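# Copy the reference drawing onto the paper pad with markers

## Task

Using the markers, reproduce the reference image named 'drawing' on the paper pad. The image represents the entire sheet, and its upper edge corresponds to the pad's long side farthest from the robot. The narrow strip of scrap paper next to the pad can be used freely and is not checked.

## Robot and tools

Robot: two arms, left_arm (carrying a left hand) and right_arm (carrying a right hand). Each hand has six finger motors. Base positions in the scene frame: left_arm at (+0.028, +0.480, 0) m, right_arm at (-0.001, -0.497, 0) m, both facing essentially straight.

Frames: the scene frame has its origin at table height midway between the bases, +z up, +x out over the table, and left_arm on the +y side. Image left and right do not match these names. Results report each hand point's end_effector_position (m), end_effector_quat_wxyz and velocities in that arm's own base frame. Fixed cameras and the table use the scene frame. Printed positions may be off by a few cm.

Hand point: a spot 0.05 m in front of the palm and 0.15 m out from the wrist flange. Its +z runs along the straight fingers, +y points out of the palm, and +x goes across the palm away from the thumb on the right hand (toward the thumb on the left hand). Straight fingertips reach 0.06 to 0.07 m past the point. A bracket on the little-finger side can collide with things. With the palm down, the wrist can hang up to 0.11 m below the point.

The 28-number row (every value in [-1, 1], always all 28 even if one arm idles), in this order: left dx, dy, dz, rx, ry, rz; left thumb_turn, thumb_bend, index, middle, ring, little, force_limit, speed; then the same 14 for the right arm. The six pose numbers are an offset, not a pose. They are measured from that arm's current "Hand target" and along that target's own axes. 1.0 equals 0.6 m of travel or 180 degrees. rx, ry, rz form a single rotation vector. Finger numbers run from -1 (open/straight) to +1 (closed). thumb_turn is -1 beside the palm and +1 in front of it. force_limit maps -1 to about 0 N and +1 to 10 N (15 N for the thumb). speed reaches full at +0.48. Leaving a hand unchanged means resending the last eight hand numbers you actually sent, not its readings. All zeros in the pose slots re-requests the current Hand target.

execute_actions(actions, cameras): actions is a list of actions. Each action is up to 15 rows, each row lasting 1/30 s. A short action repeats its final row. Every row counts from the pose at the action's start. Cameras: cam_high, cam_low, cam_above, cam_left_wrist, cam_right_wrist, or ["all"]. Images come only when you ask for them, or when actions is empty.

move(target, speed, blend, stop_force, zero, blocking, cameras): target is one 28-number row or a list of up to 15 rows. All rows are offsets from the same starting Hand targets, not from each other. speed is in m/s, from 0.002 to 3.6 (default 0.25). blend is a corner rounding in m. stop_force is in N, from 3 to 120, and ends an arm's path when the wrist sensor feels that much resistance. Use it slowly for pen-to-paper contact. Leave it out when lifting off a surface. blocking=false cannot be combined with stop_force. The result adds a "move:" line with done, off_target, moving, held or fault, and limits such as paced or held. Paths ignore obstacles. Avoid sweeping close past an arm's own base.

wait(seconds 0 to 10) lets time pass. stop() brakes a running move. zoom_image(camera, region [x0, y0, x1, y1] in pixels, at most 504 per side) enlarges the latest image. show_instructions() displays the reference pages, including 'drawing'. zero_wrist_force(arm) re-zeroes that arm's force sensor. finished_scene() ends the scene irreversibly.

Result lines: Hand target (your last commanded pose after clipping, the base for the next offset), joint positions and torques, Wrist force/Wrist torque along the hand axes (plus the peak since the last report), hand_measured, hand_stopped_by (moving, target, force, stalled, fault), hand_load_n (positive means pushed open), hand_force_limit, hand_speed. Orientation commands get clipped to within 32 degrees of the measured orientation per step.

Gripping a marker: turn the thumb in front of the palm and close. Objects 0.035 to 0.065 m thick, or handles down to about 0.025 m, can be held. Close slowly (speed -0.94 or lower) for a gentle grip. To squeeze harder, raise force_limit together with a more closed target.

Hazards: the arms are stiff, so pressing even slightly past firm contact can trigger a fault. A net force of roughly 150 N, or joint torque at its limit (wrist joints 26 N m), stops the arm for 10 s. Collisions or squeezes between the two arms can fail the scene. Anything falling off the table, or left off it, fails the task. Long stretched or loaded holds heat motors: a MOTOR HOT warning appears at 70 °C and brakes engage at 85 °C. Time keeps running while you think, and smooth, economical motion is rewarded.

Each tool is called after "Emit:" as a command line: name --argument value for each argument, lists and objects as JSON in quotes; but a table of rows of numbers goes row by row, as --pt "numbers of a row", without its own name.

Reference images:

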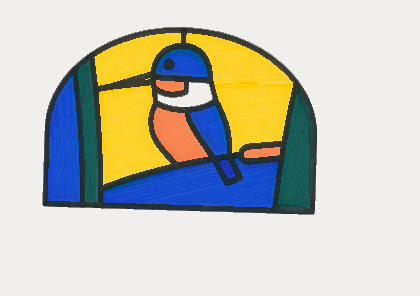

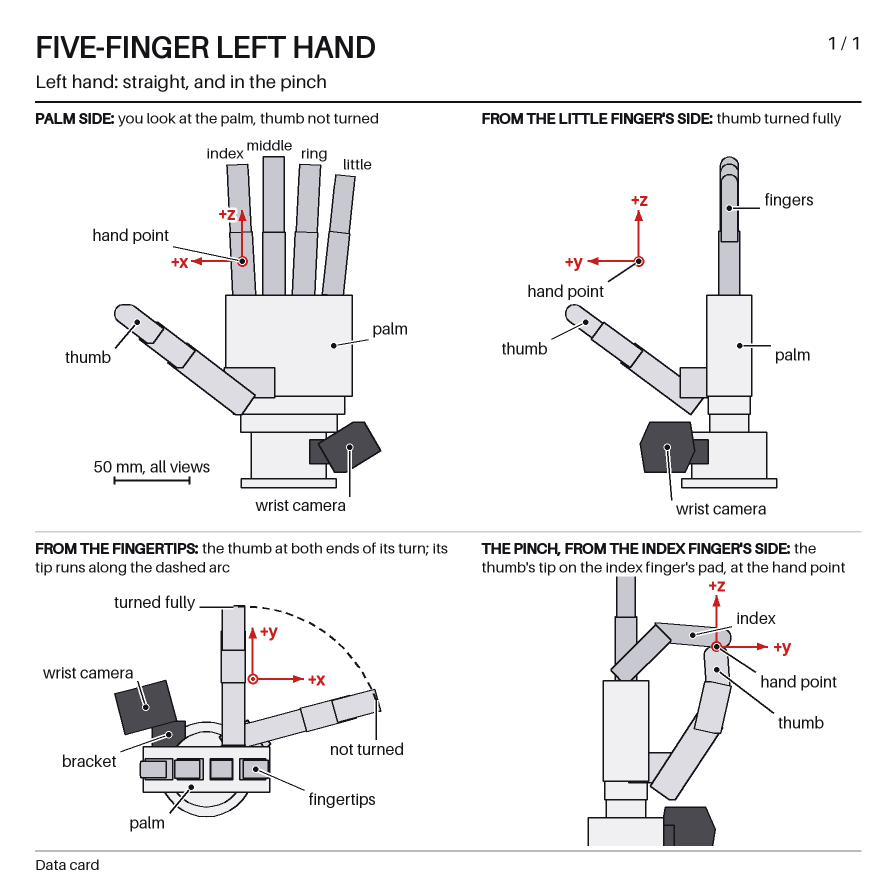

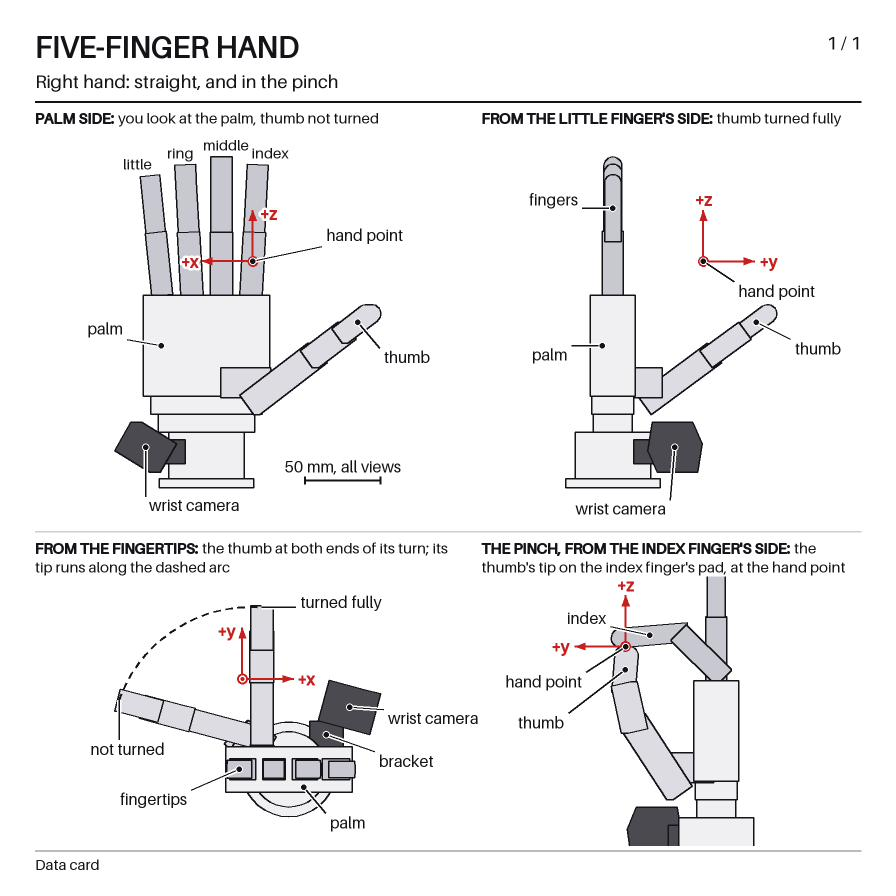

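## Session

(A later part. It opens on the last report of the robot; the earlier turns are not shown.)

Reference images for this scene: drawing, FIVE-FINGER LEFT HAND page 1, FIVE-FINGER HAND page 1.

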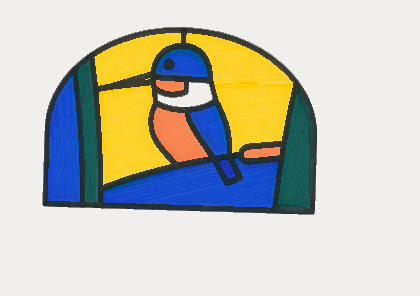

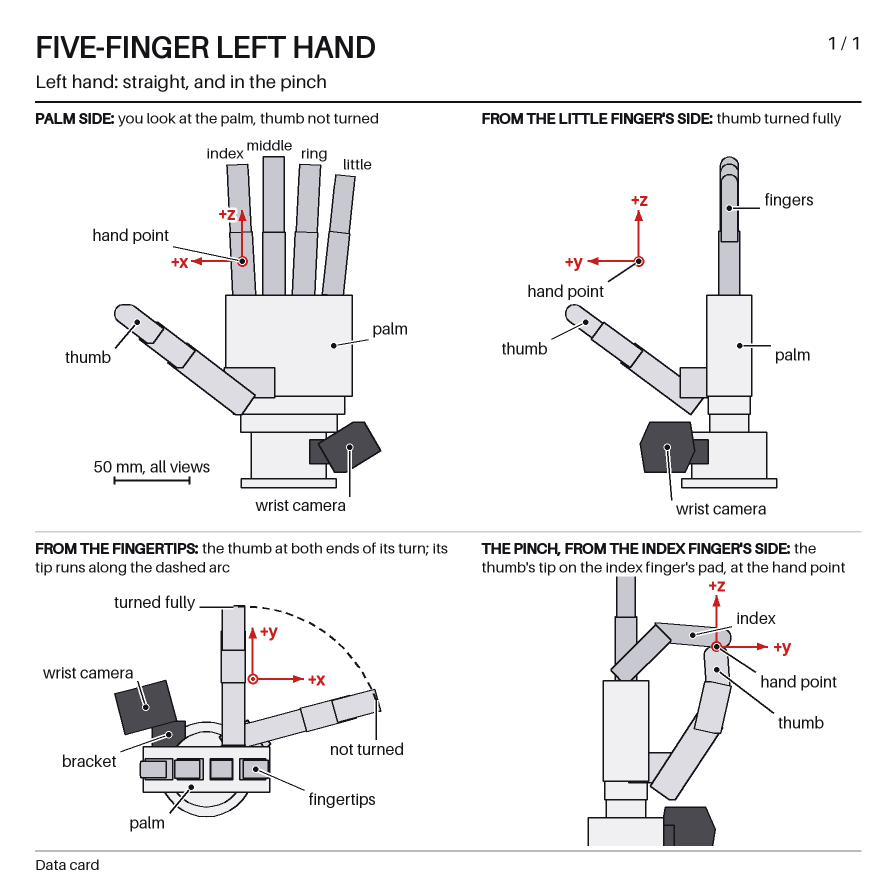

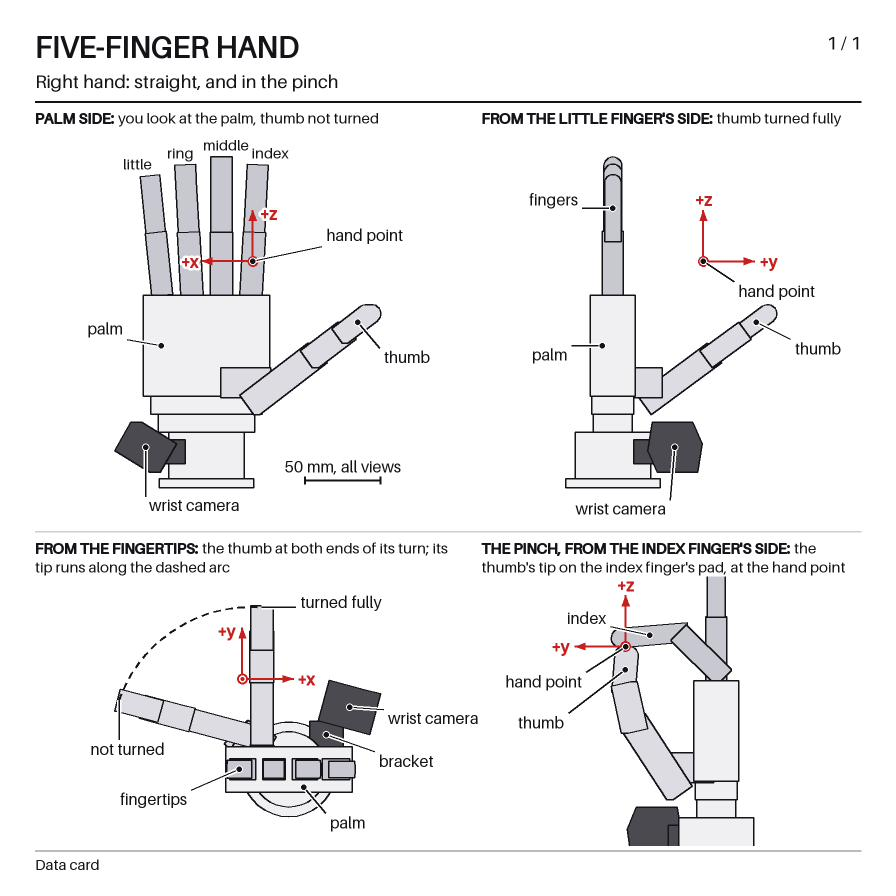

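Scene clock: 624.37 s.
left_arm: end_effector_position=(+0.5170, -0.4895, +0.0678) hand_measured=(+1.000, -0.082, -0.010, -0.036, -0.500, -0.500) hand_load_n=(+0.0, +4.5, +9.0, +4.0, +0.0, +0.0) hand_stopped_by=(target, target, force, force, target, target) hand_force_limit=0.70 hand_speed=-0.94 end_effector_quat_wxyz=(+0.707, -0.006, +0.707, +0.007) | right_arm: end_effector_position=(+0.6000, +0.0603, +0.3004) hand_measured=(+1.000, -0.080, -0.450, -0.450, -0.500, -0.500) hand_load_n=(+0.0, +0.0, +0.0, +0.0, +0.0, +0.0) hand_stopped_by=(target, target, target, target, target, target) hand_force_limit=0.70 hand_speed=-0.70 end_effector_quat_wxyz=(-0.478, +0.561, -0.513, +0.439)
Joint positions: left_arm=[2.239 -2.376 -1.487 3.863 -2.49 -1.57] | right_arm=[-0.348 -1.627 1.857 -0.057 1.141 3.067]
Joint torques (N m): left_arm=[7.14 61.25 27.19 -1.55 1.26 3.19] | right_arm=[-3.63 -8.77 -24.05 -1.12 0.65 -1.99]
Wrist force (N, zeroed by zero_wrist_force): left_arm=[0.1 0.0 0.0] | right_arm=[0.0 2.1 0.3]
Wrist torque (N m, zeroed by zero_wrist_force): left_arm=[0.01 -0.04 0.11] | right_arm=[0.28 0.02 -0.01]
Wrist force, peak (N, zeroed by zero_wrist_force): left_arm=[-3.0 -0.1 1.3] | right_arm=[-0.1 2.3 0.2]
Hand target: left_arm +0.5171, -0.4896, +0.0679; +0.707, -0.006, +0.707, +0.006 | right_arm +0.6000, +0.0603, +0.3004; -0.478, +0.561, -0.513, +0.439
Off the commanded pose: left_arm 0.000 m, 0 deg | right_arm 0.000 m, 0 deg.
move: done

Emit:
move --pt "0 -0.07183 -0.04783 0 0 0 1 -0.08 0.4 0.35 -0.5 -0.5 0.7 -0.94 0 0 0 0 0 0 1 -0.08 -0.45 -0.45 -0.5 -0.5 0.7 -0.7" --pt "0.0080 -0.07183 -0.04783 0 0 0 1 -0.08 0.4 0.35 -0.5 -0.5 0.7 -0.94 0 0 0 0 0 0 1 -0.08 -0.45 -0.45 -0.5 -0.5 0.7 -0.7" --pt "0.0080 -0.10083 -0.0455 0 0 0 1 -0.08 0.4 0.35 -0.5 -0.5 0.7 -0.94 0 0 0 0 0 0 1 -0.08 -0.45 -0.45 -0.5 -0.5 0.7 -0.7" --pt "0.0080 -0.10083 -0.0480 0 0 0 1 -0.08 0.4 0.35 -0.5 -0.5 0.7 -0.94 0 0 0 0 0 0 1 -0.08 -0.45 -0.45 -0.5 -0.5 0.7 -0.7" --pt "0.0080 -0.0710 -0.05017 0 0 0 1 -0.08 0.4 0.35 -0.5 -0.5 0.7 -0.94 0 0 0 0 0 0 1 -0.08 -0.45 -0.45 -0.5 -0.5 0.7 -0.7" --pt "0.0080 -0.07133 -0.05233 0 0 0 1 -0.08 0.4 0.35 -0.5 -0.5 0.7 -0.94 0 0 0 0 0 0 1 -0.08 -0.45 -0.45 -0.5 -0.5 0.7 -0.7" --pt "0.0080 -0.10083 -0.0505 0 0 0 1 -0.08 0.4 0.35 -0.5 -0.5 0.7 -0.94 0 0 0 0 0 0 1 -0.08 -0.45 -0.45 -0.5 -0.5 0.7 -0.7" --speed '[0.2,0.06,0.08,0.08,0.08,0.08,0.08]'

Emit:
move --pt "-0.0090 0 0 0 0 0 1 -0.08 0.4 0.35 -0.5 -0.5 0.7 -0.94 0 0 0 0 0 0 1 -0.08 -0.45 -0.45 -0.5 -0.5 0.7 -0.7" --pt "-0.0150 0 -0.16 0 0 0 1 -0.08 0.4 0.35 -0.5 -0.5 0.7 -0.94 0 0 0 0 0 0 1 -0.08 -0.45 -0.45 -0.5 -0.5 0.7 -0.7" --speed 0.2 --cameras '["cam_above"]'

Emit:
zoom_image --camera "cam_above" --region '[425, 250, 515, 320]'

Scene clock: 628.20 s.
left_arm: end_effector_position=(+0.4878, -0.5506, +0.0631) hand_measured=(+1.000, -0.082, -0.010, -0.036, -0.500, -0.500) hand_load_n=(-0.5, +4.0, +7.0, +3.5, +0.0, +0.0) hand_stopped_by=(target, target, force, force, target, target) hand_force_limit=0.70 hand_speed=-0.94 end_effector_quat_wxyz=(+0.707, -0.006, +0.707, +0.006) | right_arm: end_effector_position=(+0.6000, +0.0603, +0.3004) hand_measured=(+1.000, -0.080, -0.450, -0.450, -0.500, -0.500) hand_load_n=(+0.0, +0.0, +0.0, +0.0, +0.0, +0.0) hand_stopped_by=(target, target, target, target, target, target) hand_force_limit=0.70 hand_speed=-0.70 end_effector_quat_wxyz=(-0.478, +0.561, -0.513, +0.439)
Joint positions: left_arm=[2.144 -2.467 -1.316 3.783 -2.585 -1.57] | right_arm=[-0.348 -1.627 1.857 -0.057 1.141 3.067]
Joint torques (N m): left_arm=[-7.77 41.1 27.35 -1.76 -1.58 -2.67] | right_arm=[-3.99 -8.7 -23.89 -1.1 0.58 -1.94]
Wrist force (N, zeroed by zero_wrist_force): left_arm=[-0.9 0.2 -0.2] | right_arm=[0.0 1.8 0.4]
Wrist torque (N m, zeroed by zero_wrist_force): left_arm=[-0.03 -0.02 0.12] | right_arm=[0.22 0.01 -0.01]
Wrist force, peak (N, zeroed by zero_wrist_force): left_arm=[-2.3 0.8 -0.5] | right_arm=[-0.2 2.3 0.3]
Hand target: left_arm +0.4878, -0.5506, +0.0631; +0.707, -0.006, +0.707, +0.006 | right_arm +0.6000, +0.0603, +0.3004; -0.478, +0.561, -0.513, +0.439
Off the commanded pose: left_arm 0.000 m, 0 deg | right_arm 0.000 m, 0 deg.
move: done

Scene clock: 629.77 s.
left_arm: end_effector_position=(+0.3920, -0.5523, +0.0721) hand_measured=(+1.000, -0.082, -0.010, -0.036, -0.500, -0.500) hand_load_n=(+0.0, +4.0, +8.0, +3.0, +0.0, +0.0) hand_stopped_by=(target, target, force, force, target, target) hand_force_limit=0.70 hand_speed=-0.94 end_effector_quat_wxyz=(+0.707, -0.006, +0.707, +0.006) | right_arm: end_effector_position=(+0.6000, +0.0603, +0.3004) hand_measured=(+1.000, -0.080, -0.450, -0.450, -0.500, -0.500) hand_load_n=(+0.0, +0.0, +0.0, +0.0, +0.0, -0.5) hand_stopped_by=(target, target, target, target, target, target) hand_force_limit=0.70 hand_speed=-0.70 end_effector_quat_wxyz=(-0.478, +0.561, -0.513, +0.439)
Joint positions: left_arm=[2.01 -2.402 -1.419 3.821 -2.719 -1.57] | right_arm=[-0.348 -1.627 1.857 -0.057 1.141 3.067]
Joint torques (N m): left_arm=[-5.84 61.87 3.09 2.83 -1.47 3.37] | right_arm=[-3.71 -8.5 -23.65 -1.27 0.72 -1.91]
Wrist force (N, zeroed by zero_wrist_force): left_arm=[0.3 0.0 -0.4] | right_arm=[-0.1 1.7 0.3]
Wrist torque (N m, zeroed by zero_wrist_force): left_arm=[0.03 -0.07 0.04] | right_arm=[0.22 0.03 -0.02]
Wrist force, peak (N, zeroed by zero_wrist_force): left_arm=[0.1 -0.2 -1.4] | right_arm=[0.0 2.2 0.5]
Hand target: left_arm +0.3919, -0.5523, +0.0721; +0.707, -0.006, +0.707, +0.006 | right_arm +0.6000, +0.0603, +0.3004; -0.478, +0.561, -0.513, +0.439
Off the commanded pose: left_arm 0.000 m, 0 deg | right_arm 0.000 m, 0 deg.
move: done
Images, in order (width x height): cam_above 896x504.

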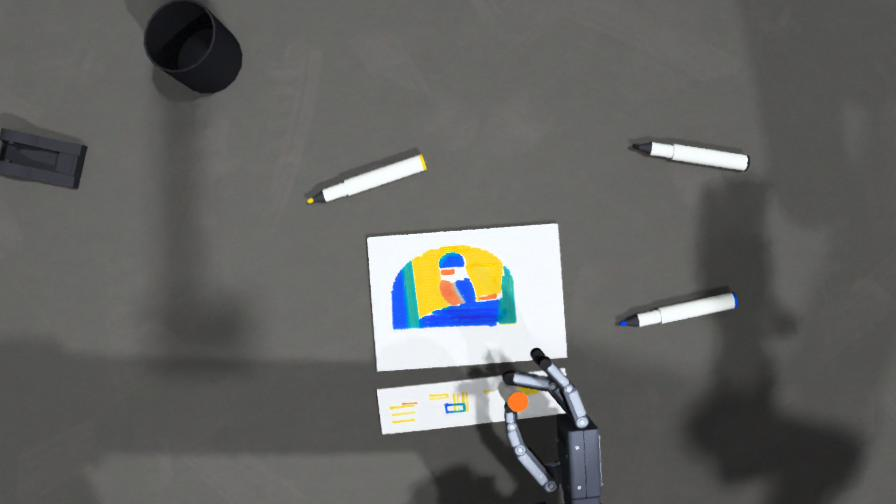

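Scaled by 5.600 from the camera's 896x504 image, which has a finer 1280x720 frame.

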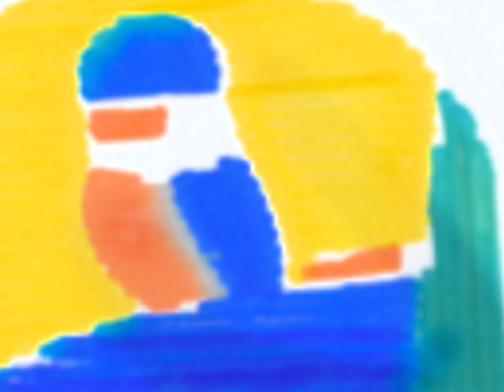

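Emit:
zoom_image --camera "cam_above" --region '[470, 280, 510, 312]'

Scaled by 12.600 from the camera's 896x504 image, which has a finer 1280x720 frame.

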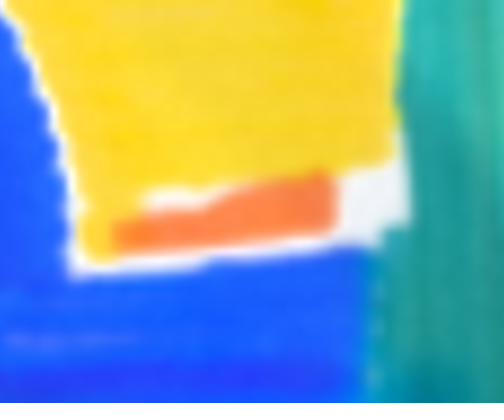

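Emit:
execute_actions --actions '[]' --cameras '["cam_low", "cam_left_wrist"]'

Emit:
zoom_image --camera "cam_low" --region '[510, 150, 660, 290]'

Scene clock: 630.77 s.
left_arm: end_effector_position=(+0.3919, -0.5523, +0.0721) hand_measured=(+1.000, -0.082, -0.010, -0.036, -0.500, -0.500) hand_load_n=(+0.0, +4.0, +7.5, +3.0, +0.0, +0.0) hand_stopped_by=(target, target, force, force, target, target) hand_force_limit=0.70 hand_speed=-0.94 end_effector_quat_wxyz=(+0.707, -0.006, +0.707, +0.006) | right_arm: end_effector_position=(+0.6000, +0.0603, +0.3004) hand_measured=(+1.000, -0.080, -0.450, -0.450, -0.500, -0.500) hand_load_n=(+0.0, +0.0, +0.0, +0.0, +0.0, +0.0) hand_stopped_by=(target, target, target, target, target, target) hand_force_limit=0.70 hand_speed=-0.70 end_effector_quat_wxyz=(-0.478, +0.561, -0.513, +0.439)
Joint positions: left_arm=[2.01 -2.402 -1.42 3.821 -2.719 -1.57] | right_arm=[-0.348 -1.627 1.857 -0.057 1.141 3.067]
Joint velocities: within noise
Joint torques (N m): left_arm=[-6.74 62.1 3.17 2.95 -1.5 3.38] | right_arm=[-2.67 -8.8 -23.75 -1.19 0.64 -2]
Wrist force (N, zeroed by zero_wrist_force): left_arm=[0.2 0.1 -0.4] | right_arm=[-0.2 1.9 0.2]
Wrist torque (N m, zeroed by zero_wrist_force): left_arm=[0.04 -0.05 0.03] | right_arm=[0.26 0.04 -0.02]
Wrist force, peak (N, zeroed by zero_wrist_force): left_arm=[-0.1 -0.3 -0.6] | right_arm=[0.0 2.4 0.3]
Hand target: left_arm +0.3919, -0.5523, +0.0721; +0.707, -0.006, +0.707, +0.006 | right_arm +0.6000, +0.0603, +0.3004; -0.478, +0.561, -0.513, +0.439
Off the commanded pose: left_arm 0.000 m, 0 deg | right_arm 0.000 m, 0 deg.
Images, in order (width x height): cam_low 896x504, cam_left_wrist 672x504.

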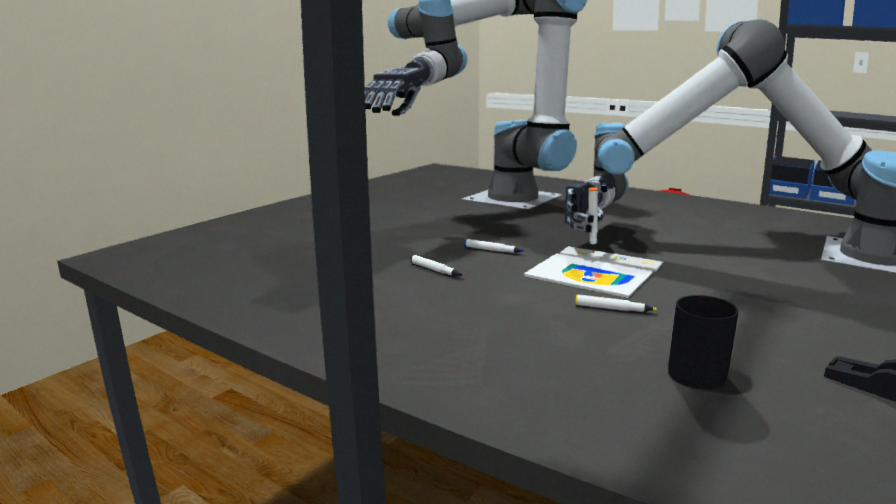

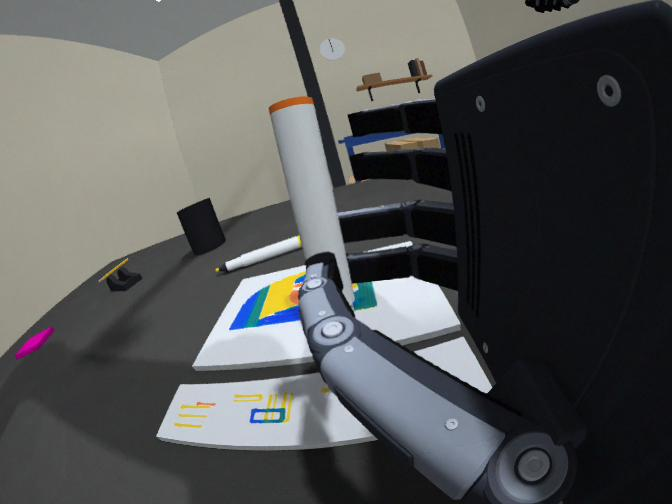

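Scaled by 3.360 from the camera's 896x504 image, which has a finer 1280x720 frame.

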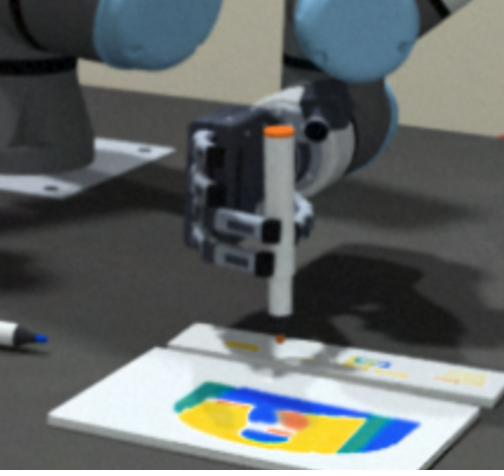

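Emit:
move --pt "0.005 -0.00067 0.16433 0 0 0 1 -0.08 0.4 0.35 -0.5 -0.5 0.7 -0.94 0 0 0 0 0 0 1 -0.08 -0.45 -0.45 -0.5 -0.5 0.7 -0.7" --pt "0.0150 -0.00067 0.16433 0 0 0 1 -0.08 0.4 0.35 -0.5 -0.5 0.7 -0.94 0 0 0 0 0 0 1 -0.08 -0.45 -0.45 -0.5 -0.5 0.7 -0.7" --pt "0.0150 -0.00667 0.16517 0 0 0 1 -0.08 0.4 0.35 -0.5 -0.5 0.7 -0.94 0 0 0 0 0 0 1 -0.08 -0.45 -0.45 -0.5 -0.5 0.7 -0.7" --pt "0.0150 -0.00667 0.16267 0 0 0 1 -0.08 0.4 0.35 -0.5 -0.5 0.7 -0.94 0 0 0 0 0 0 1 -0.08 -0.45 -0.45 -0.5 -0.5 0.7 -0.7" --pt "0.0150 -0.00067 0.1620 0 0 0 1 -0.08 0.4 0.35 -0.5 -0.5 0.7 -0.94 0 0 0 0 0 0 1 -0.08 -0.45 -0.45 -0.5 -0.5 0.7 -0.7" --pt "0.0150 -0.00067 0.15967 0 0 0 1 -0.08 0.4 0.35 -0.5 -0.5 0.7 -0.94 0 0 0 0 0 0 1 -0.08 -0.45 -0.45 -0.5 -0.5 0.7 -0.7" --pt "0.0150 -0.00667 0.16017 0 0 0 1 -0.08 0.4 0.35 -0.5 -0.5 0.7 -0.94 0 0 0 0 0 0 1 -0.08 -0.45 -0.45 -0.5 -0.5 0.7 -0.7" --pt "0.003 -0.00667 0.16017 0 0 0 1 -0.08 0.4 0.35 -0.5 -0.5 0.7 -0.94 0 0 0 0 0 0 1 -0.08 -0.45 -0.45 -0.5 -0.5 0.7 -0.7" --pt "-0.01 0 0 0 0 0 1 -0.08 0.4 0.35 -0.5 -0.5 0.7 -0.94 0 0 0 0 0 0 1 -0.08 -0.45 -0.45 -0.5 -0.5 0.7 -0.7" --speed '[0.2,0.05,0.06,0.06,0.06,0.06,0.06,0.1,0.2]' --cameras '["cam_above"]'

Emit:
zoom_image --camera "cam_above" --region '[425, 250, 515, 320]'

Scene clock: 635.17 s.
left_arm: end_effector_position=(+0.3920, -0.5523, +0.0781) hand_measured=(+1.000, -0.082, -0.010, -0.036, -0.500, -0.500) hand_load_n=(-0.5, +4.0, +7.5, +3.0, +0.0, +0.0) hand_stopped_by=(target, target, force, force, target, target) hand_force_limit=0.70 hand_speed=-0.94 end_effector_quat_wxyz=(+0.707, -0.006, +0.707, +0.006) | right_arm: end_effector_position=(+0.6000, +0.0603, +0.3004) hand_measured=(+1.000, -0.080, -0.450, -0.450, -0.500, -0.500) hand_load_n=(+0.0, +0.0, +0.0, +0.0, +0.0, +0.0) hand_stopped_by=(target, target, target, target, target, target) hand_force_limit=0.70 hand_speed=-0.70 end_effector_quat_wxyz=(-0.478, +0.561, -0.513, +0.439)
Joint positions: left_arm=[2.01 -2.393 -1.418 3.811 -2.719 -1.57] | right_arm=[-0.348 -1.627 1.857 -0.057 1.141 3.067]
Joint torques (N m): left_arm=[-6.78 60.66 2.97 2.9 -1.29 3] | right_arm=[-2.77 -8.33 -23.93 -1.29 0.8 -1.96]
Wrist force (N, zeroed by zero_wrist_force): left_arm=[0.0 -0.1 -0.2] | right_arm=[-0.2 2.0 0.4]
Wrist torque (N m, zeroed by zero_wrist_force): left_arm=[0.02 -0.02 0.02] | right_arm=[0.25 0.04 -0.02]
Wrist force, peak (N, zeroed by zero_wrist_force): left_arm=[-2.2 -0.5 0.7] | right_arm=[-0.1 2.2 0.2]
Hand target: left_arm +0.3919, -0.5523, +0.0781; +0.707, -0.006, +0.707, +0.006 | right_arm +0.6000, +0.0603, +0.3004; -0.478, +0.561, -0.513, +0.439
Off the commanded pose: left_arm 0.000 m, 0 deg | right_arm 0.000 m, 0 deg.
move: done
Images, in order (width x height): cam_above 896x504.

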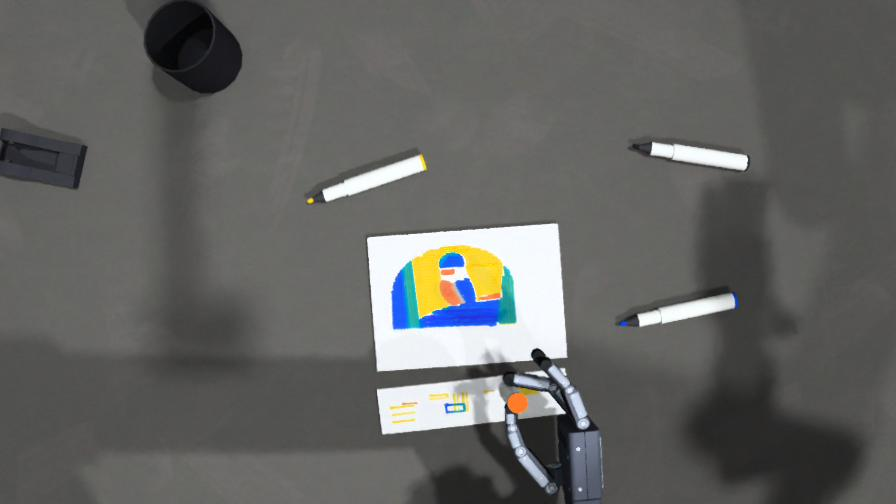

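Scaled by 5.600 from the camera's 896x504 image, which has a finer 1280x720 frame.

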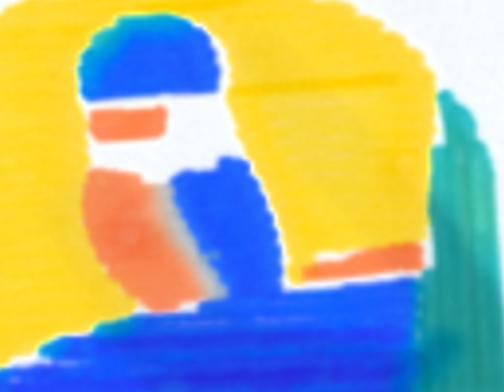

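Emit:
move --pt "-0.1532 0.10 0.06 0 0 0 1 -0.08 0.4 0.35 -0.5 -0.5 0.7 -0.94 0 0 0 0 0 0 1 -0.08 -0.45 -0.45 -0.5 -0.5 0.7 -0.7" --pt "-0.15317 0.38338 0.22022 -0.03926 0.03927 -0.49885 1 -0.08 0.4 0.35 -0.5 -0.5 0.7 -0.94 0 0 0 0 0 0 1 -0.08 -0.45 -0.45 -0.5 -0.5 0.7 -0.7" --speed 0.35 --blend 0.03

Emit:
move --target '[0, 0.2305, 0.0365, 0, 0, 0, 1, -0.08, 0.4, 0.35, -0.5, -0.5, 0.7, -0.94, 0, 0, 0, 0, 0, 0, 1, -0.08, -0.45, -0.45, -0.5, -0.5, 0.7, -0.7]' --speed 0.15

Emit:
zero_wrist_force --arm "left_arm"

Emit:
move --target '[0, 0.0362, 0.0057, 0, 0, 0, 1, -0.08, 0.4, 0.35, -0.5, -0.5, 0.7, -0.94, 0, 0, 0, 0, 0, 0, 1, -0.08, -0.45, -0.45, -0.5, -0.5, 0.7, -0.7]' --speed 0.006 --stop_force 3 --cameras '["cam_above"]'

Scene clock: 641.80 s.
left_arm: end_effector_position=(+0.5200, -0.3201, +0.1702) hand_measured=(+1.000, -0.082, -0.010, -0.036, -0.500, -0.500) hand_load_n=(-0.5, +4.0, +7.5, +3.0, +0.0, +0.0) hand_stopped_by=(target, target, force, force, target, target) hand_force_limit=0.70 hand_speed=-0.94 end_effector_quat_wxyz=(-0.464, +0.542, -0.533, +0.455) | right_arm: end_effector_position=(+0.6000, +0.0603, +0.3004) hand_measured=(+1.000, -0.080, -0.450, -0.450, -0.500, -0.500) hand_load_n=(+0.0, +0.0, +0.0, +0.0, +0.0, +0.0) hand_stopped_by=(target, target, target, target, target, target) hand_force_limit=0.70 hand_speed=-0.70 end_effector_quat_wxyz=(-0.478, +0.561, -0.513, +0.439)
Joint positions: left_arm=[2.669 -1.744 -1.975 3.542 -2.054 -3.224] | right_arm=[-0.348 -1.627 1.857 -0.057 1.141 3.067]
Joint torques (N m): left_arm=[6.06 38.6 4.49 3.48 0.63 -2.85] | right_arm=[-2.75 -8.23 -23.53 -1.47 0.99 -1.87]
Wrist force (N, zeroed by zero_wrist_force): left_arm=[0.6 1.4 -0.4] | right_arm=[-0.2 2.0 0.4]
Wrist torque (N m, zeroed by zero_wrist_force): left_arm=[0.10 -0.25 -0.13] | right_arm=[0.25 0.04 -0.02]
Wrist force, peak (N, zeroed by zero_wrist_force): left_arm=[1.5 -0.9 -0.6] | right_arm=[0.1 2.2 0.3]
Hand target: left_arm +0.5200, -0.3201, +0.1702; -0.463, +0.542, -0.533, +0.455 | right_arm +0.6000, +0.0603, +0.3004; -0.478, +0.561, -0.513, +0.439
Off the commanded pose: left_arm 0.000 m, 0 deg | right_arm 0.000 m, 0 deg.
move: done

Scene clock: 643.30 s.
left_arm: end_effector_position=(+0.5200, -0.3199, +0.0302) hand_measured=(+1.000, -0.082, -0.010, -0.036, -0.500, -0.500) hand_load_n=(+0.0, +4.0, +7.5, +3.0, +0.0, +0.0) hand_stopped_by=(target, target, force, force, target, target) hand_force_limit=0.70 hand_speed=-0.94 end_effector_quat_wxyz=(-0.463, +0.542, -0.533, +0.455) | right_arm: end_effector_position=(+0.6000, +0.0603, +0.3004) hand_measured=(+1.000, -0.080, -0.450, -0.450, -0.500, -0.500) hand_load_n=(+0.0, +0.0, +0.0, +0.0, +0.0, +0.0) hand_stopped_by=(target, target, target, target, target, target) hand_force_limit=0.70 hand_speed=-0.70 end_effector_quat_wxyz=(-0.478, +0.561, -0.513, +0.439)
Joint positions: left_arm=[2.67 -2.002 -2.102 3.926 -2.053 -3.224] | right_arm=[-0.348 -1.627 1.857 -0.057 1.141 3.067]
Joint torques (N m): left_arm=[-4.21 19.79 -1.46 3.3 0.03 3.11] | right_arm=[-1.8 -8.12 -23.54 -1.42 0.96 -1.93]
Wrist force (N, zeroed by zero_wrist_force): left_arm=[0.1 1.1 -0.7] | right_arm=[0.1 1.8 0.4]
Wrist torque (N m, zeroed by zero_wrist_force): left_arm=[0.07 -0.17 -0.25] | right_arm=[0.23 0.00 -0.01]
Wrist force, peak (N, zeroed by zero_wrist_force): left_arm=[0.0 2.0 -0.6] | right_arm=[0.0 2.2 0.4]
Hand target: left_arm +0.5200, -0.3199, +0.0302; -0.463, +0.542, -0.533, +0.455 | right_arm +0.6000, +0.0603, +0.3004; -0.478, +0.561, -0.513, +0.439
Off the commanded pose: left_arm 0.000 m, 0 deg | right_arm 0.000 m, 0 deg.
move: done

Wrist force sensor zeroed.

Scene clock: 647.07 s.
left_arm: end_effector_position=(+0.5199, -0.3199, +0.0141) hand_measured=(+1.000, -0.082, -0.010, -0.036, -0.500, -0.500) hand_load_n=(-0.5, +3.5, +8.5, +3.0, +0.0, +0.0) hand_stopped_by=(target, target, force, force, target, target) hand_force_limit=0.70 hand_speed=-0.94 end_effector_quat_wxyz=(-0.463, +0.542, -0.533, +0.455) | right_arm: end_effector_position=(+0.6000, +0.0603, +0.3004) hand_measured=(+1.000, -0.080, -0.450, -0.450, -0.500, -0.500) hand_load_n=(+0.0, +0.0, +0.0, +0.0, +0.0, +0.0) hand_stopped_by=(target, target, target, target, target, target) hand_force_limit=0.70 hand_speed=-0.70 end_effector_quat_wxyz=(-0.478, +0.561, -0.513, +0.439)
Joint positions: left_arm=[2.67 -2.038 -2.108 3.969 -2.053 -3.224] | right_arm=[-0.348 -1.627 1.857 -0.057 1.141 3.067]
Joint torques (N m): left_arm=[-2.44 42.46 14.23 -1.97 0.2 3.05] | right_arm=[-2.47 -8.71 -23.17 -1.58 0.98 -1.99]
Wrist force (N, zeroed by zero_wrist_force): left_arm=[0.7 -1.4 0.4] | right_arm=[-0.1 1.9 0.3]
Wrist torque (N m, zeroed by zero_wrist_force): left_arm=[-0.01 -0.04 -0.03] | right_arm=[0.25 0.02 -0.02]
Wrist force, peak (N, zeroed by zero_wrist_force): left_arm=[-0.3 -3.5 0.0] | right_arm=[-0.1 2.3 0.6]
Hand target: left_arm +0.5200, -0.3199, +0.0141; -0.463, +0.542, -0.533, +0.455 (not the last commanded pose) | right_arm +0.6000, +0.0603, +0.3004; -0.478, +0.561, -0.513, +0.439
Off the commanded pose: left_arm 0.006 m, 0 deg | right_arm 0.000 m, 0 deg.
move: contact (left_arm)
Images, in order (width x height): cam_above 896x504.

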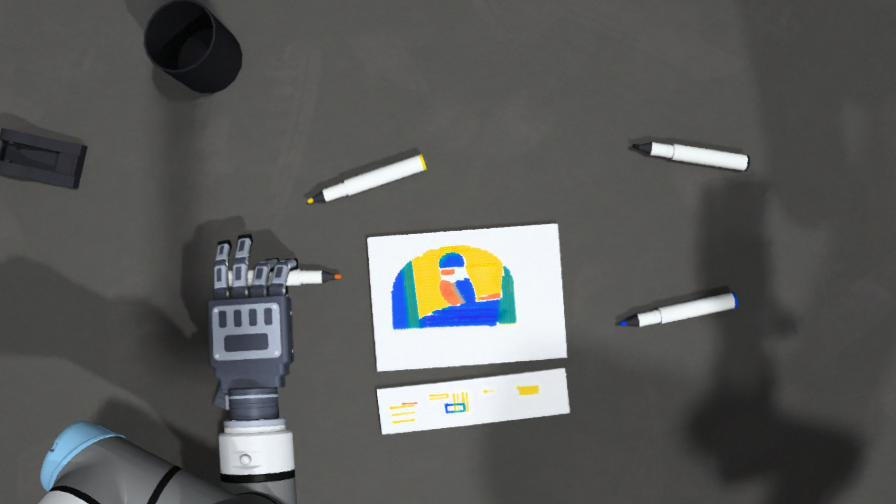

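Emit:
execute_actions --actions '[[[0,0,0,0,0,0,1,-0.08,-0.45,-0.45,-0.5,-0.5,0.7,-0.7,0,0,0,0,0,0,1,-0.08,-0.45,-0.45,-0.5,-0.5,0.7,-0.7]],[[0,0,0,0,0,0,1,-0.08,-0.45,-0.45,-0.5,-0.5,0.7,-0.7,0,0,0,0,0,0,1,-0.08,-0.45,-0.45,-0.5,-0.5,0.7,-0.7]],[[0,0,0,0,0,0,1,-0.08,-0.45,-0.45,-0.5,-0.5,0.7,-0.7,0,0,0,0,0,0,1,-0.08,-0.45,-0.45,-0.5,-0.5,0.7,-0.7]]]'

Emit:
move --pt "0 -0.2469 -0.0391 0 0 0 1 -0.08 -0.45 -0.45 -0.5 -0.5 0.7 -0.7 0 0 0 0 0 0 1 -0.08 -0.45 -0.45 -0.5 -0.5 0.7 -0.7" --pt "-0.4505 -0.44048 -0.09557 0 0 0 1 -0.08 -0.45 -0.45 -0.5 -0.5 0.7 -0.7 0 0 0 0 0 0 1 -0.08 -0.45 -0.45 -0.5 -0.5 0.7 -0.7" --speed '[0.1,0.35]' --cameras '["all"]'

Scene clock: 649.23 s.
left_arm: end_effector_position=(+0.5200, -0.3199, +0.0141) hand_measured=(+1.000, -0.080, -0.450, -0.450, -0.500, -0.500) hand_load_n=(+0.0, +0.0, +0.0, +0.0, +0.0, +0.0) hand_stopped_by=(target, target, target, target, target, target) hand_force_limit=0.70 hand_speed=-0.70 end_effector_quat_wxyz=(-0.463, +0.542, -0.533, +0.455) | right_arm: end_effector_position=(+0.6000, +0.0603, +0.3004) hand_measured=(+1.000, -0.080, -0.450, -0.450, -0.500, -0.500) hand_load_n=(+0.0, +0.0, +0.0, +0.0, +0.0, +0.0) hand_stopped_by=(target, target, target, target, target, target) hand_force_limit=0.70 hand_speed=-0.70 end_effector_quat_wxyz=(-0.478, +0.561, -0.513, +0.439)
Joint positions: left_arm=[2.67 -2.038 -2.108 3.969 -2.053 -3.224] | right_arm=[-0.348 -1.627 1.857 -0.057 1.141 3.067]
Joint torques (N m): left_arm=[-1.93 42.85 18.21 0.58 0.31 3.09] | right_arm=[-2.01 -8.73 -23.38 -1.54 1.11 -1.93]
Wrist force (N, zeroed by zero_wrist_force): left_arm=[0.3 0.0 0.3] | right_arm=[0.1 2.2 0.6]
Wrist torque (N m, zeroed by zero_wrist_force): left_arm=[-0.01 -0.03 -0.02] | right_arm=[0.28 -0.01 0.01]
Wrist force, peak (N, zeroed by zero_wrist_force): left_arm=[0.8 -1.7 0.2] | right_arm=[0.0 2.3 0.0]
Hand target: left_arm +0.5200, -0.3199, +0.0141; -0.463, +0.542, -0.533, +0.455 | right_arm +0.6000, +0.0603, +0.3004; -0.478, +0.561, -0.513, +0.439
Off the commanded pose: left_arm 0.000 m, 0 deg | right_arm 0.000 m, 0 deg.

Scene clock: 652.73 s.
left_arm: end_effector_position=(+0.5000, -0.0502, +0.2844) hand_measured=(+1.000, -0.080, -0.450, -0.450, -0.500, -0.500) hand_load_n=(+0.0, +0.0, +0.0, +0.0, +0.0, +0.0) hand_stopped_by=(target, target, target, target, target, target) hand_force_limit=0.70 hand_speed=-0.70 end_effector_quat_wxyz=(-0.464, +0.542, -0.533, +0.455) | right_arm: end_effector_position=(+0.6000, +0.0603, +0.3004) hand_measured=(+1.000, -0.080, -0.450, -0.450, -0.500, -0.500) hand_load_n=(+0.0, +0.0, +0.0, +0.0, +0.0, +0.0) hand_stopped_by=(target, target, target, target, target, target) hand_force_limit=0.70 hand_speed=-0.70 end_effector_quat_wxyz=(-0.478, +0.561, -0.513, +0.439)
Joint positions: left_arm=[3.583 -1.235 -2.118 3.182 -1.152 -3.07] | right_arm=[-0.348 -1.627 1.857 -0.057 1.141 3.067]
Joint torques (N m): left_arm=[6.19 -6.03 32.7 -1.54 1.12 3.18] | right_arm=[-2 -8.34 -23.09 -1.58 1.14 -1.98]
Wrist force (N, zeroed by zero_wrist_force): left_arm=[0.5 0.1 -0.1] | right_arm=[0.1 2.0 0.1]
Wrist torque (N m, zeroed by zero_wrist_force): left_arm=[0.08 -0.12 -0.05] | right_arm=[0.28 0.00 0.00]
Wrist force, peak (N, zeroed by zero_wrist_force): left_arm=[1.6 0.7 0.8] | right_arm=[-0.2 2.2 0.4]
Hand target: left_arm +0.5000, -0.0502, +0.2844; -0.463, +0.542, -0.533, +0.455 | right_arm +0.6000, +0.0603, +0.3004; -0.478, +0.561, -0.513, +0.439
Off the commanded pose: left_arm 0.000 m, 0 deg | right_arm 0.000 m, 0 deg.
move: done

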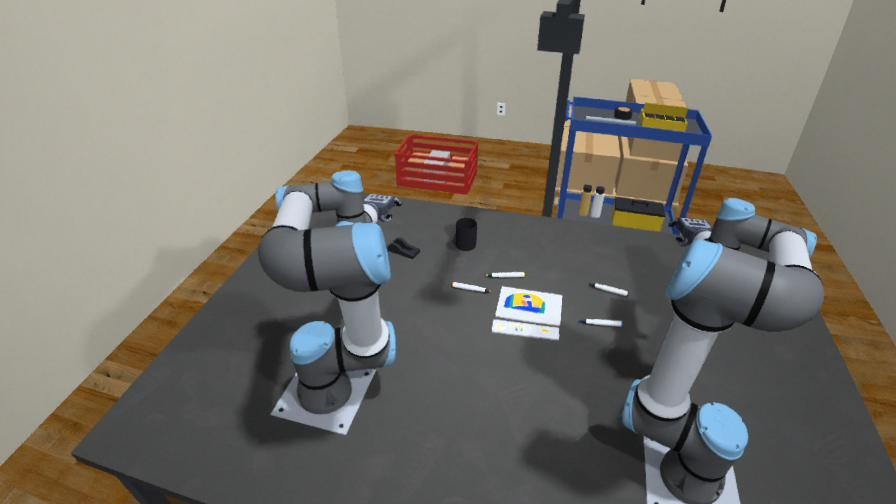

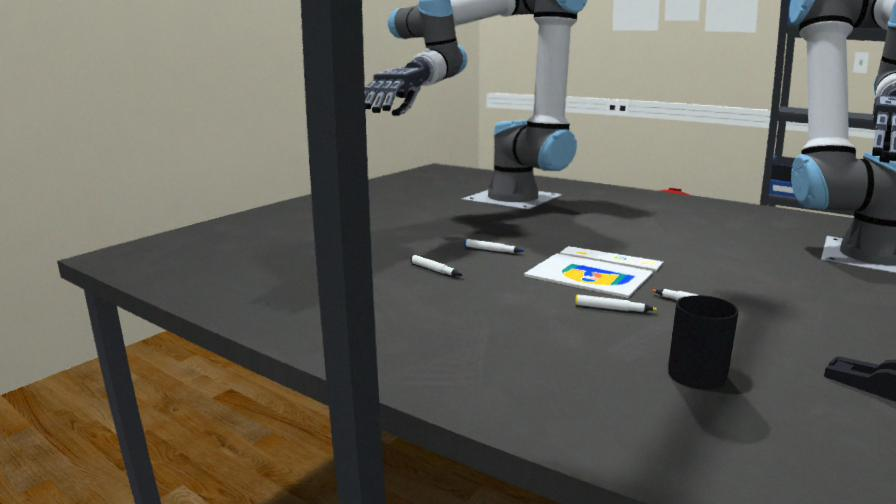

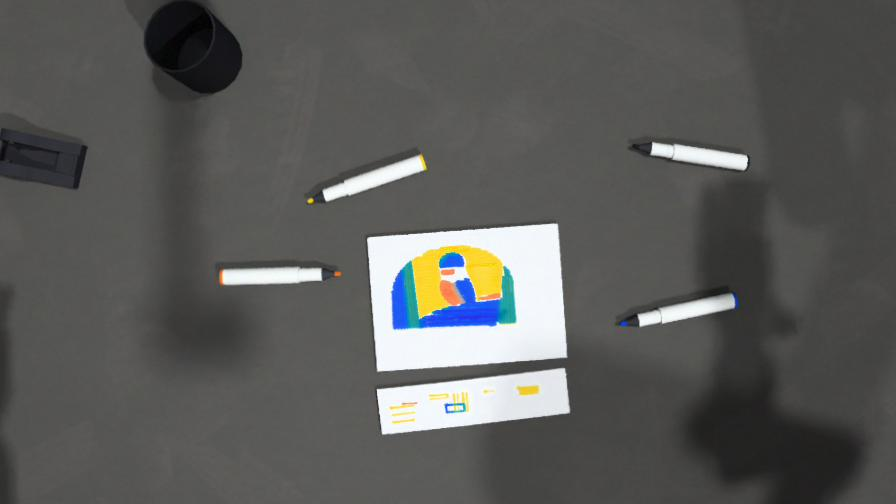

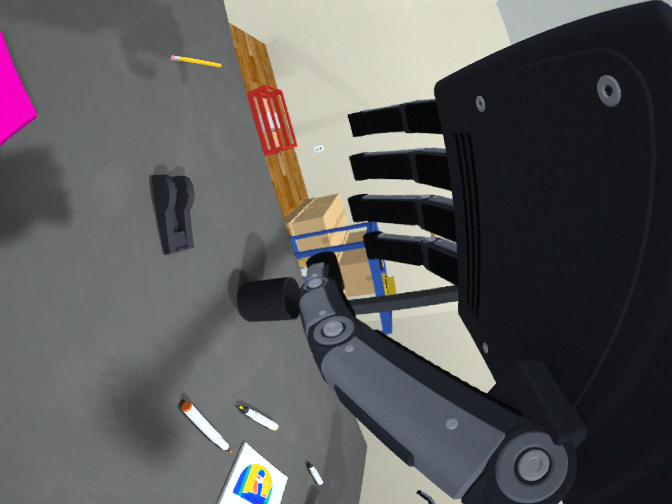

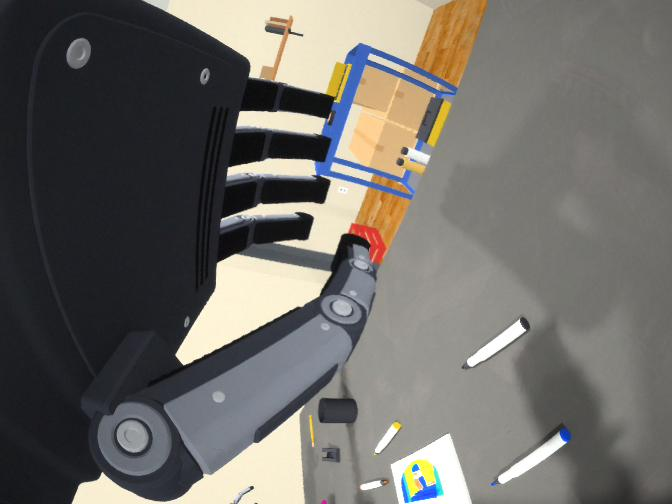

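Emit:
zoom_image --camera "cam_above" --region '[355, 210, 575, 380]'

Emit:
zoom_image --camera "cam_above" --region '[615, 120, 765, 190]'

Scaled by 2.291 from the camera's 896x504 image, which has a finer 1280x720 frame.

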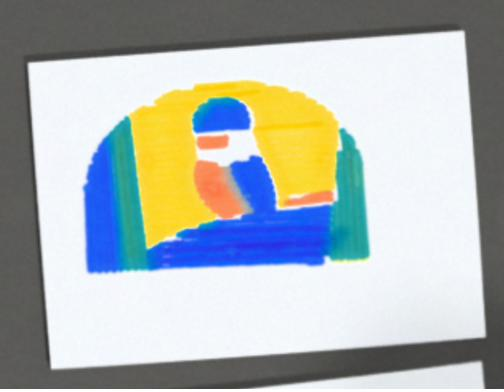

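Scaled by 3.360 from the camera's 896x504 image, which has a finer 1280x720 frame.

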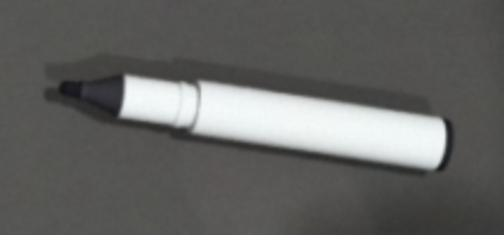

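Emit:
move --target '[0,0,0,0,0,0,1,-0.08,-0.45,-0.45,-0.5,-0.5,0.7,-0.7,-0.27305,0.31137,0.16920,0,0.08889,0.01408,1,-0.08,-0.45,-0.45,-0.5,-0.5,0.7,-0.7]' --speed 0.3 --cameras '["cam_above", "cam_right_wrist"]'

Emit:
zoom_image --camera "cam_above" --region '[600, 90, 800, 260]'

Scene clock: 655.27 s.
left_arm: end_effector_position=(+0.5000, -0.0502, +0.2844) hand_measured=(+1.000, -0.080, -0.450, -0.450, -0.500, -0.500) hand_load_n=(+0.0, +0.0, +0.0, +0.0, +0.0, +0.0) hand_stopped_by=(target, target, target, target, target, target) hand_force_limit=0.70 hand_speed=-0.70 end_effector_quat_wxyz=(-0.463, +0.542, -0.533, +0.455) | right_arm: end_effector_position=(+0.6564, +0.2294, +0.0998) hand_measured=(+1.000, -0.080, -0.450, -0.450, -0.500, -0.500) hand_load_n=(+0.0, +0.0, +0.0, +0.0, +0.0, +0.0) hand_stopped_by=(target, target, target, target, target, target) hand_force_limit=0.70 hand_speed=-0.70 end_effector_quat_wxyz=(+0.412, -0.483, +0.587, -0.502)
Joint positions: left_arm=[3.584 -1.235 -2.118 3.182 -1.152 -3.07] | right_arm=[0.253 -1.131 1.824 -0.519 2.013 3.215]
Joint torques (N m): left_arm=[7.9 -5.36 32.17 -1.49 1.08 3.11] | right_arm=[9.56 -25.13 -22.97 0.63 1.58 2.1]
Wrist force (N, zeroed by zero_wrist_force): left_arm=[0.3 0.0 -0.2] | right_arm=[-0.1 1.7 0.2]
Wrist torque (N m, zeroed by zero_wrist_force): left_arm=[0.06 -0.09 -0.06] | right_arm=[0.22 0.03 -0.16]
Wrist force, peak (N, zeroed by zero_wrist_force): left_arm=[0.4 0.4 -0.4] | right_arm=[-1.1 3.3 0.2]
Hand target: left_arm +0.5000, -0.0502, +0.2844; -0.463, +0.542, -0.533, +0.455 | right_arm +0.6564, +0.2294, +0.0998; +0.412, -0.483, +0.587, -0.502
Off the commanded pose: left_arm 0.000 m, 0 deg | right_arm 0.000 m, 0 deg.
move: done
Images, in order (width x height): cam_above 896x504, cam_right_wrist 672x504.

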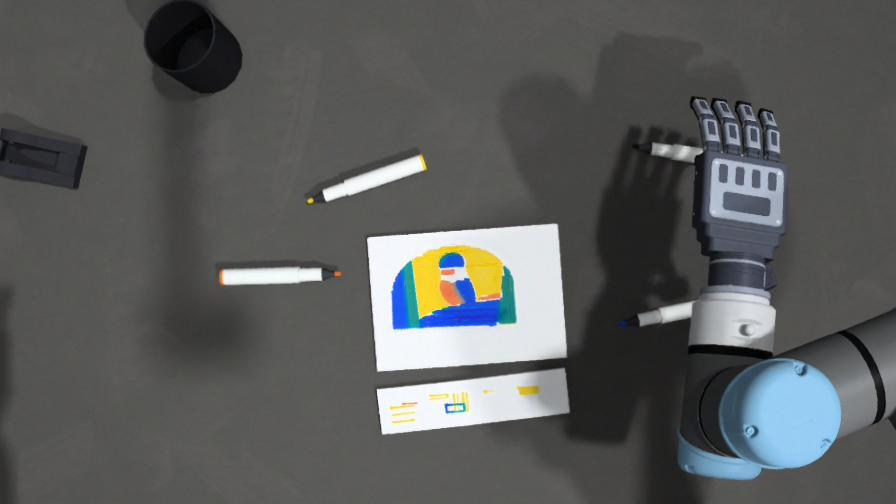

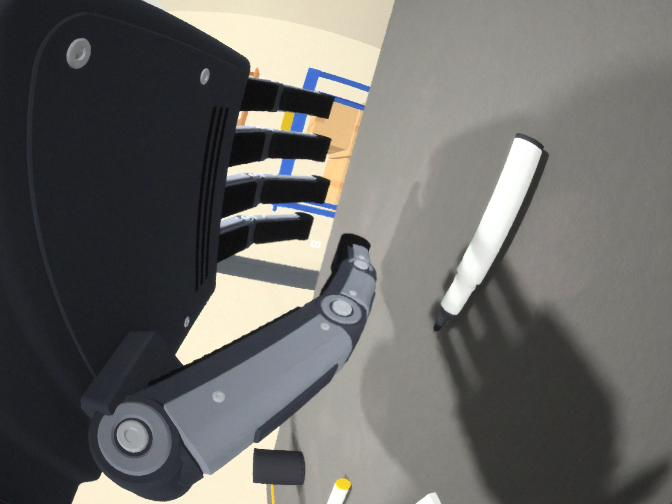

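Scaled by 2.520 from the camera's 896x504 image, which has a finer 1280x720 frame.

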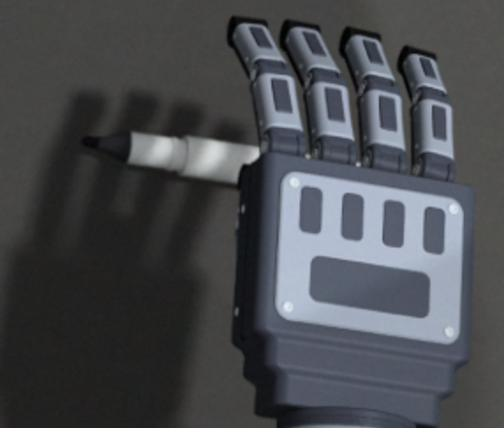

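Emit:
move --target '[0,0,0,0,0,0,1,-0.08,-0.45,-0.45,-0.5,-0.5,0.7,-0.7,0,0.1149,0.0182,0,0,0,1,-0.08,-0.45,-0.45,-0.5,-0.5,0.7,-0.7]' --speed 0.1 --stop_force 6 --cameras '["cam_above", "cam_right_wrist"]'

Emit:
zoom_image --camera "cam_above" --region '[600, 90, 800, 260]'

Scene clock: 657.20 s.
left_arm: end_effector_position=(+0.5000, -0.0502, +0.2844) hand_measured=(+1.000, -0.080, -0.450, -0.450, -0.500, -0.500) hand_load_n=(+0.0, +0.0, +0.0, +0.0, +0.0, -0.5) hand_stopped_by=(target, target, target, target, target, target) hand_force_limit=0.70 hand_speed=-0.70 end_effector_quat_wxyz=(-0.463, +0.542, -0.533, +0.455) | right_arm: end_effector_position=(+0.6564, +0.2293, +0.0300) hand_measured=(+1.000, -0.080, -0.450, -0.450, -0.500, -0.500) hand_load_n=(+0.0, +0.0, +0.0, +0.0, +0.0, +0.0) hand_stopped_by=(target, target, target, target, target, target) hand_force_limit=0.70 hand_speed=-0.70 end_effector_quat_wxyz=(+0.412, -0.483, +0.587, -0.502)
Joint positions: left_arm=[3.584 -1.235 -2.118 3.182 -1.152 -3.07] | right_arm=[0.253 -1.012 1.867 -0.682 2.013 3.215]
Joint torques (N m): left_arm=[5.91 -5.27 31.72 -1.59 1.24 3.06] | right_arm=[-14.06 -25.56 -5.04 -2.99 -1.39 -2.08]
Wrist force (N, zeroed by zero_wrist_force): left_arm=[0.3 0.3 -0.2] | right_arm=[0.2 1.4 0.4]
Wrist torque (N m, zeroed by zero_wrist_force): left_arm=[0.09 -0.09 -0.07] | right_arm=[0.17 -0.01 -0.15]
Wrist force, peak (N, zeroed by zero_wrist_force): left_arm=[0.6 0.3 -0.1] | right_arm=[0.1 2.1 0.2]
Hand target: left_arm +0.5000, -0.0502, +0.2844; -0.463, +0.542, -0.533, +0.455 | right_arm +0.6564, +0.2293, +0.0300; +0.412, -0.483, +0.587, -0.502
Off the commanded pose: left_arm 0.000 m, 0 deg | right_arm 0.000 m, 0 deg.
move: done
Images, in order (width x height): cam_above 896x504, cam_right_wrist 672x504.

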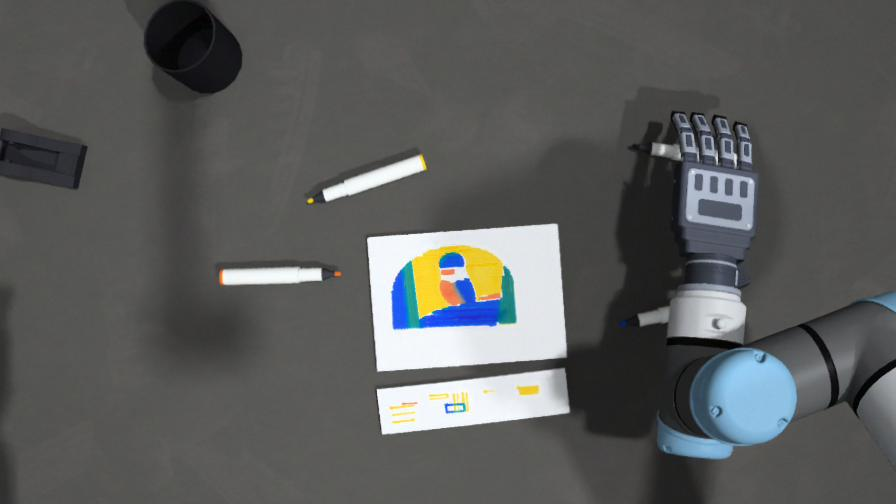

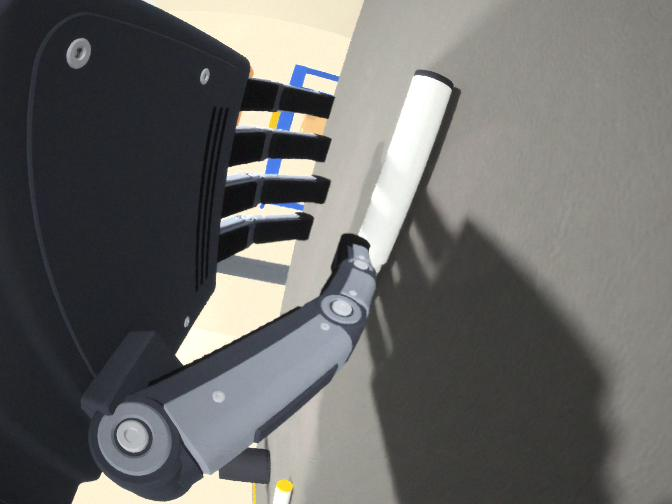

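Scaled by 2.520 from the camera's 896x504 image, which has a finer 1280x720 frame.

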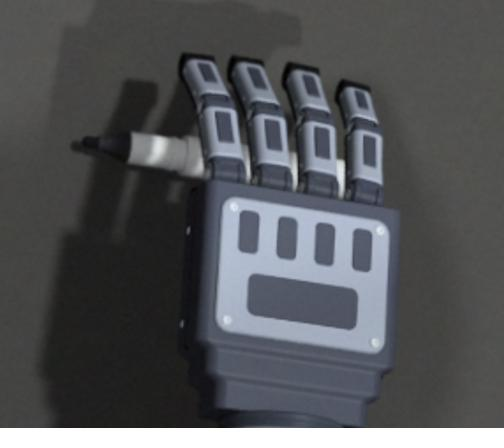

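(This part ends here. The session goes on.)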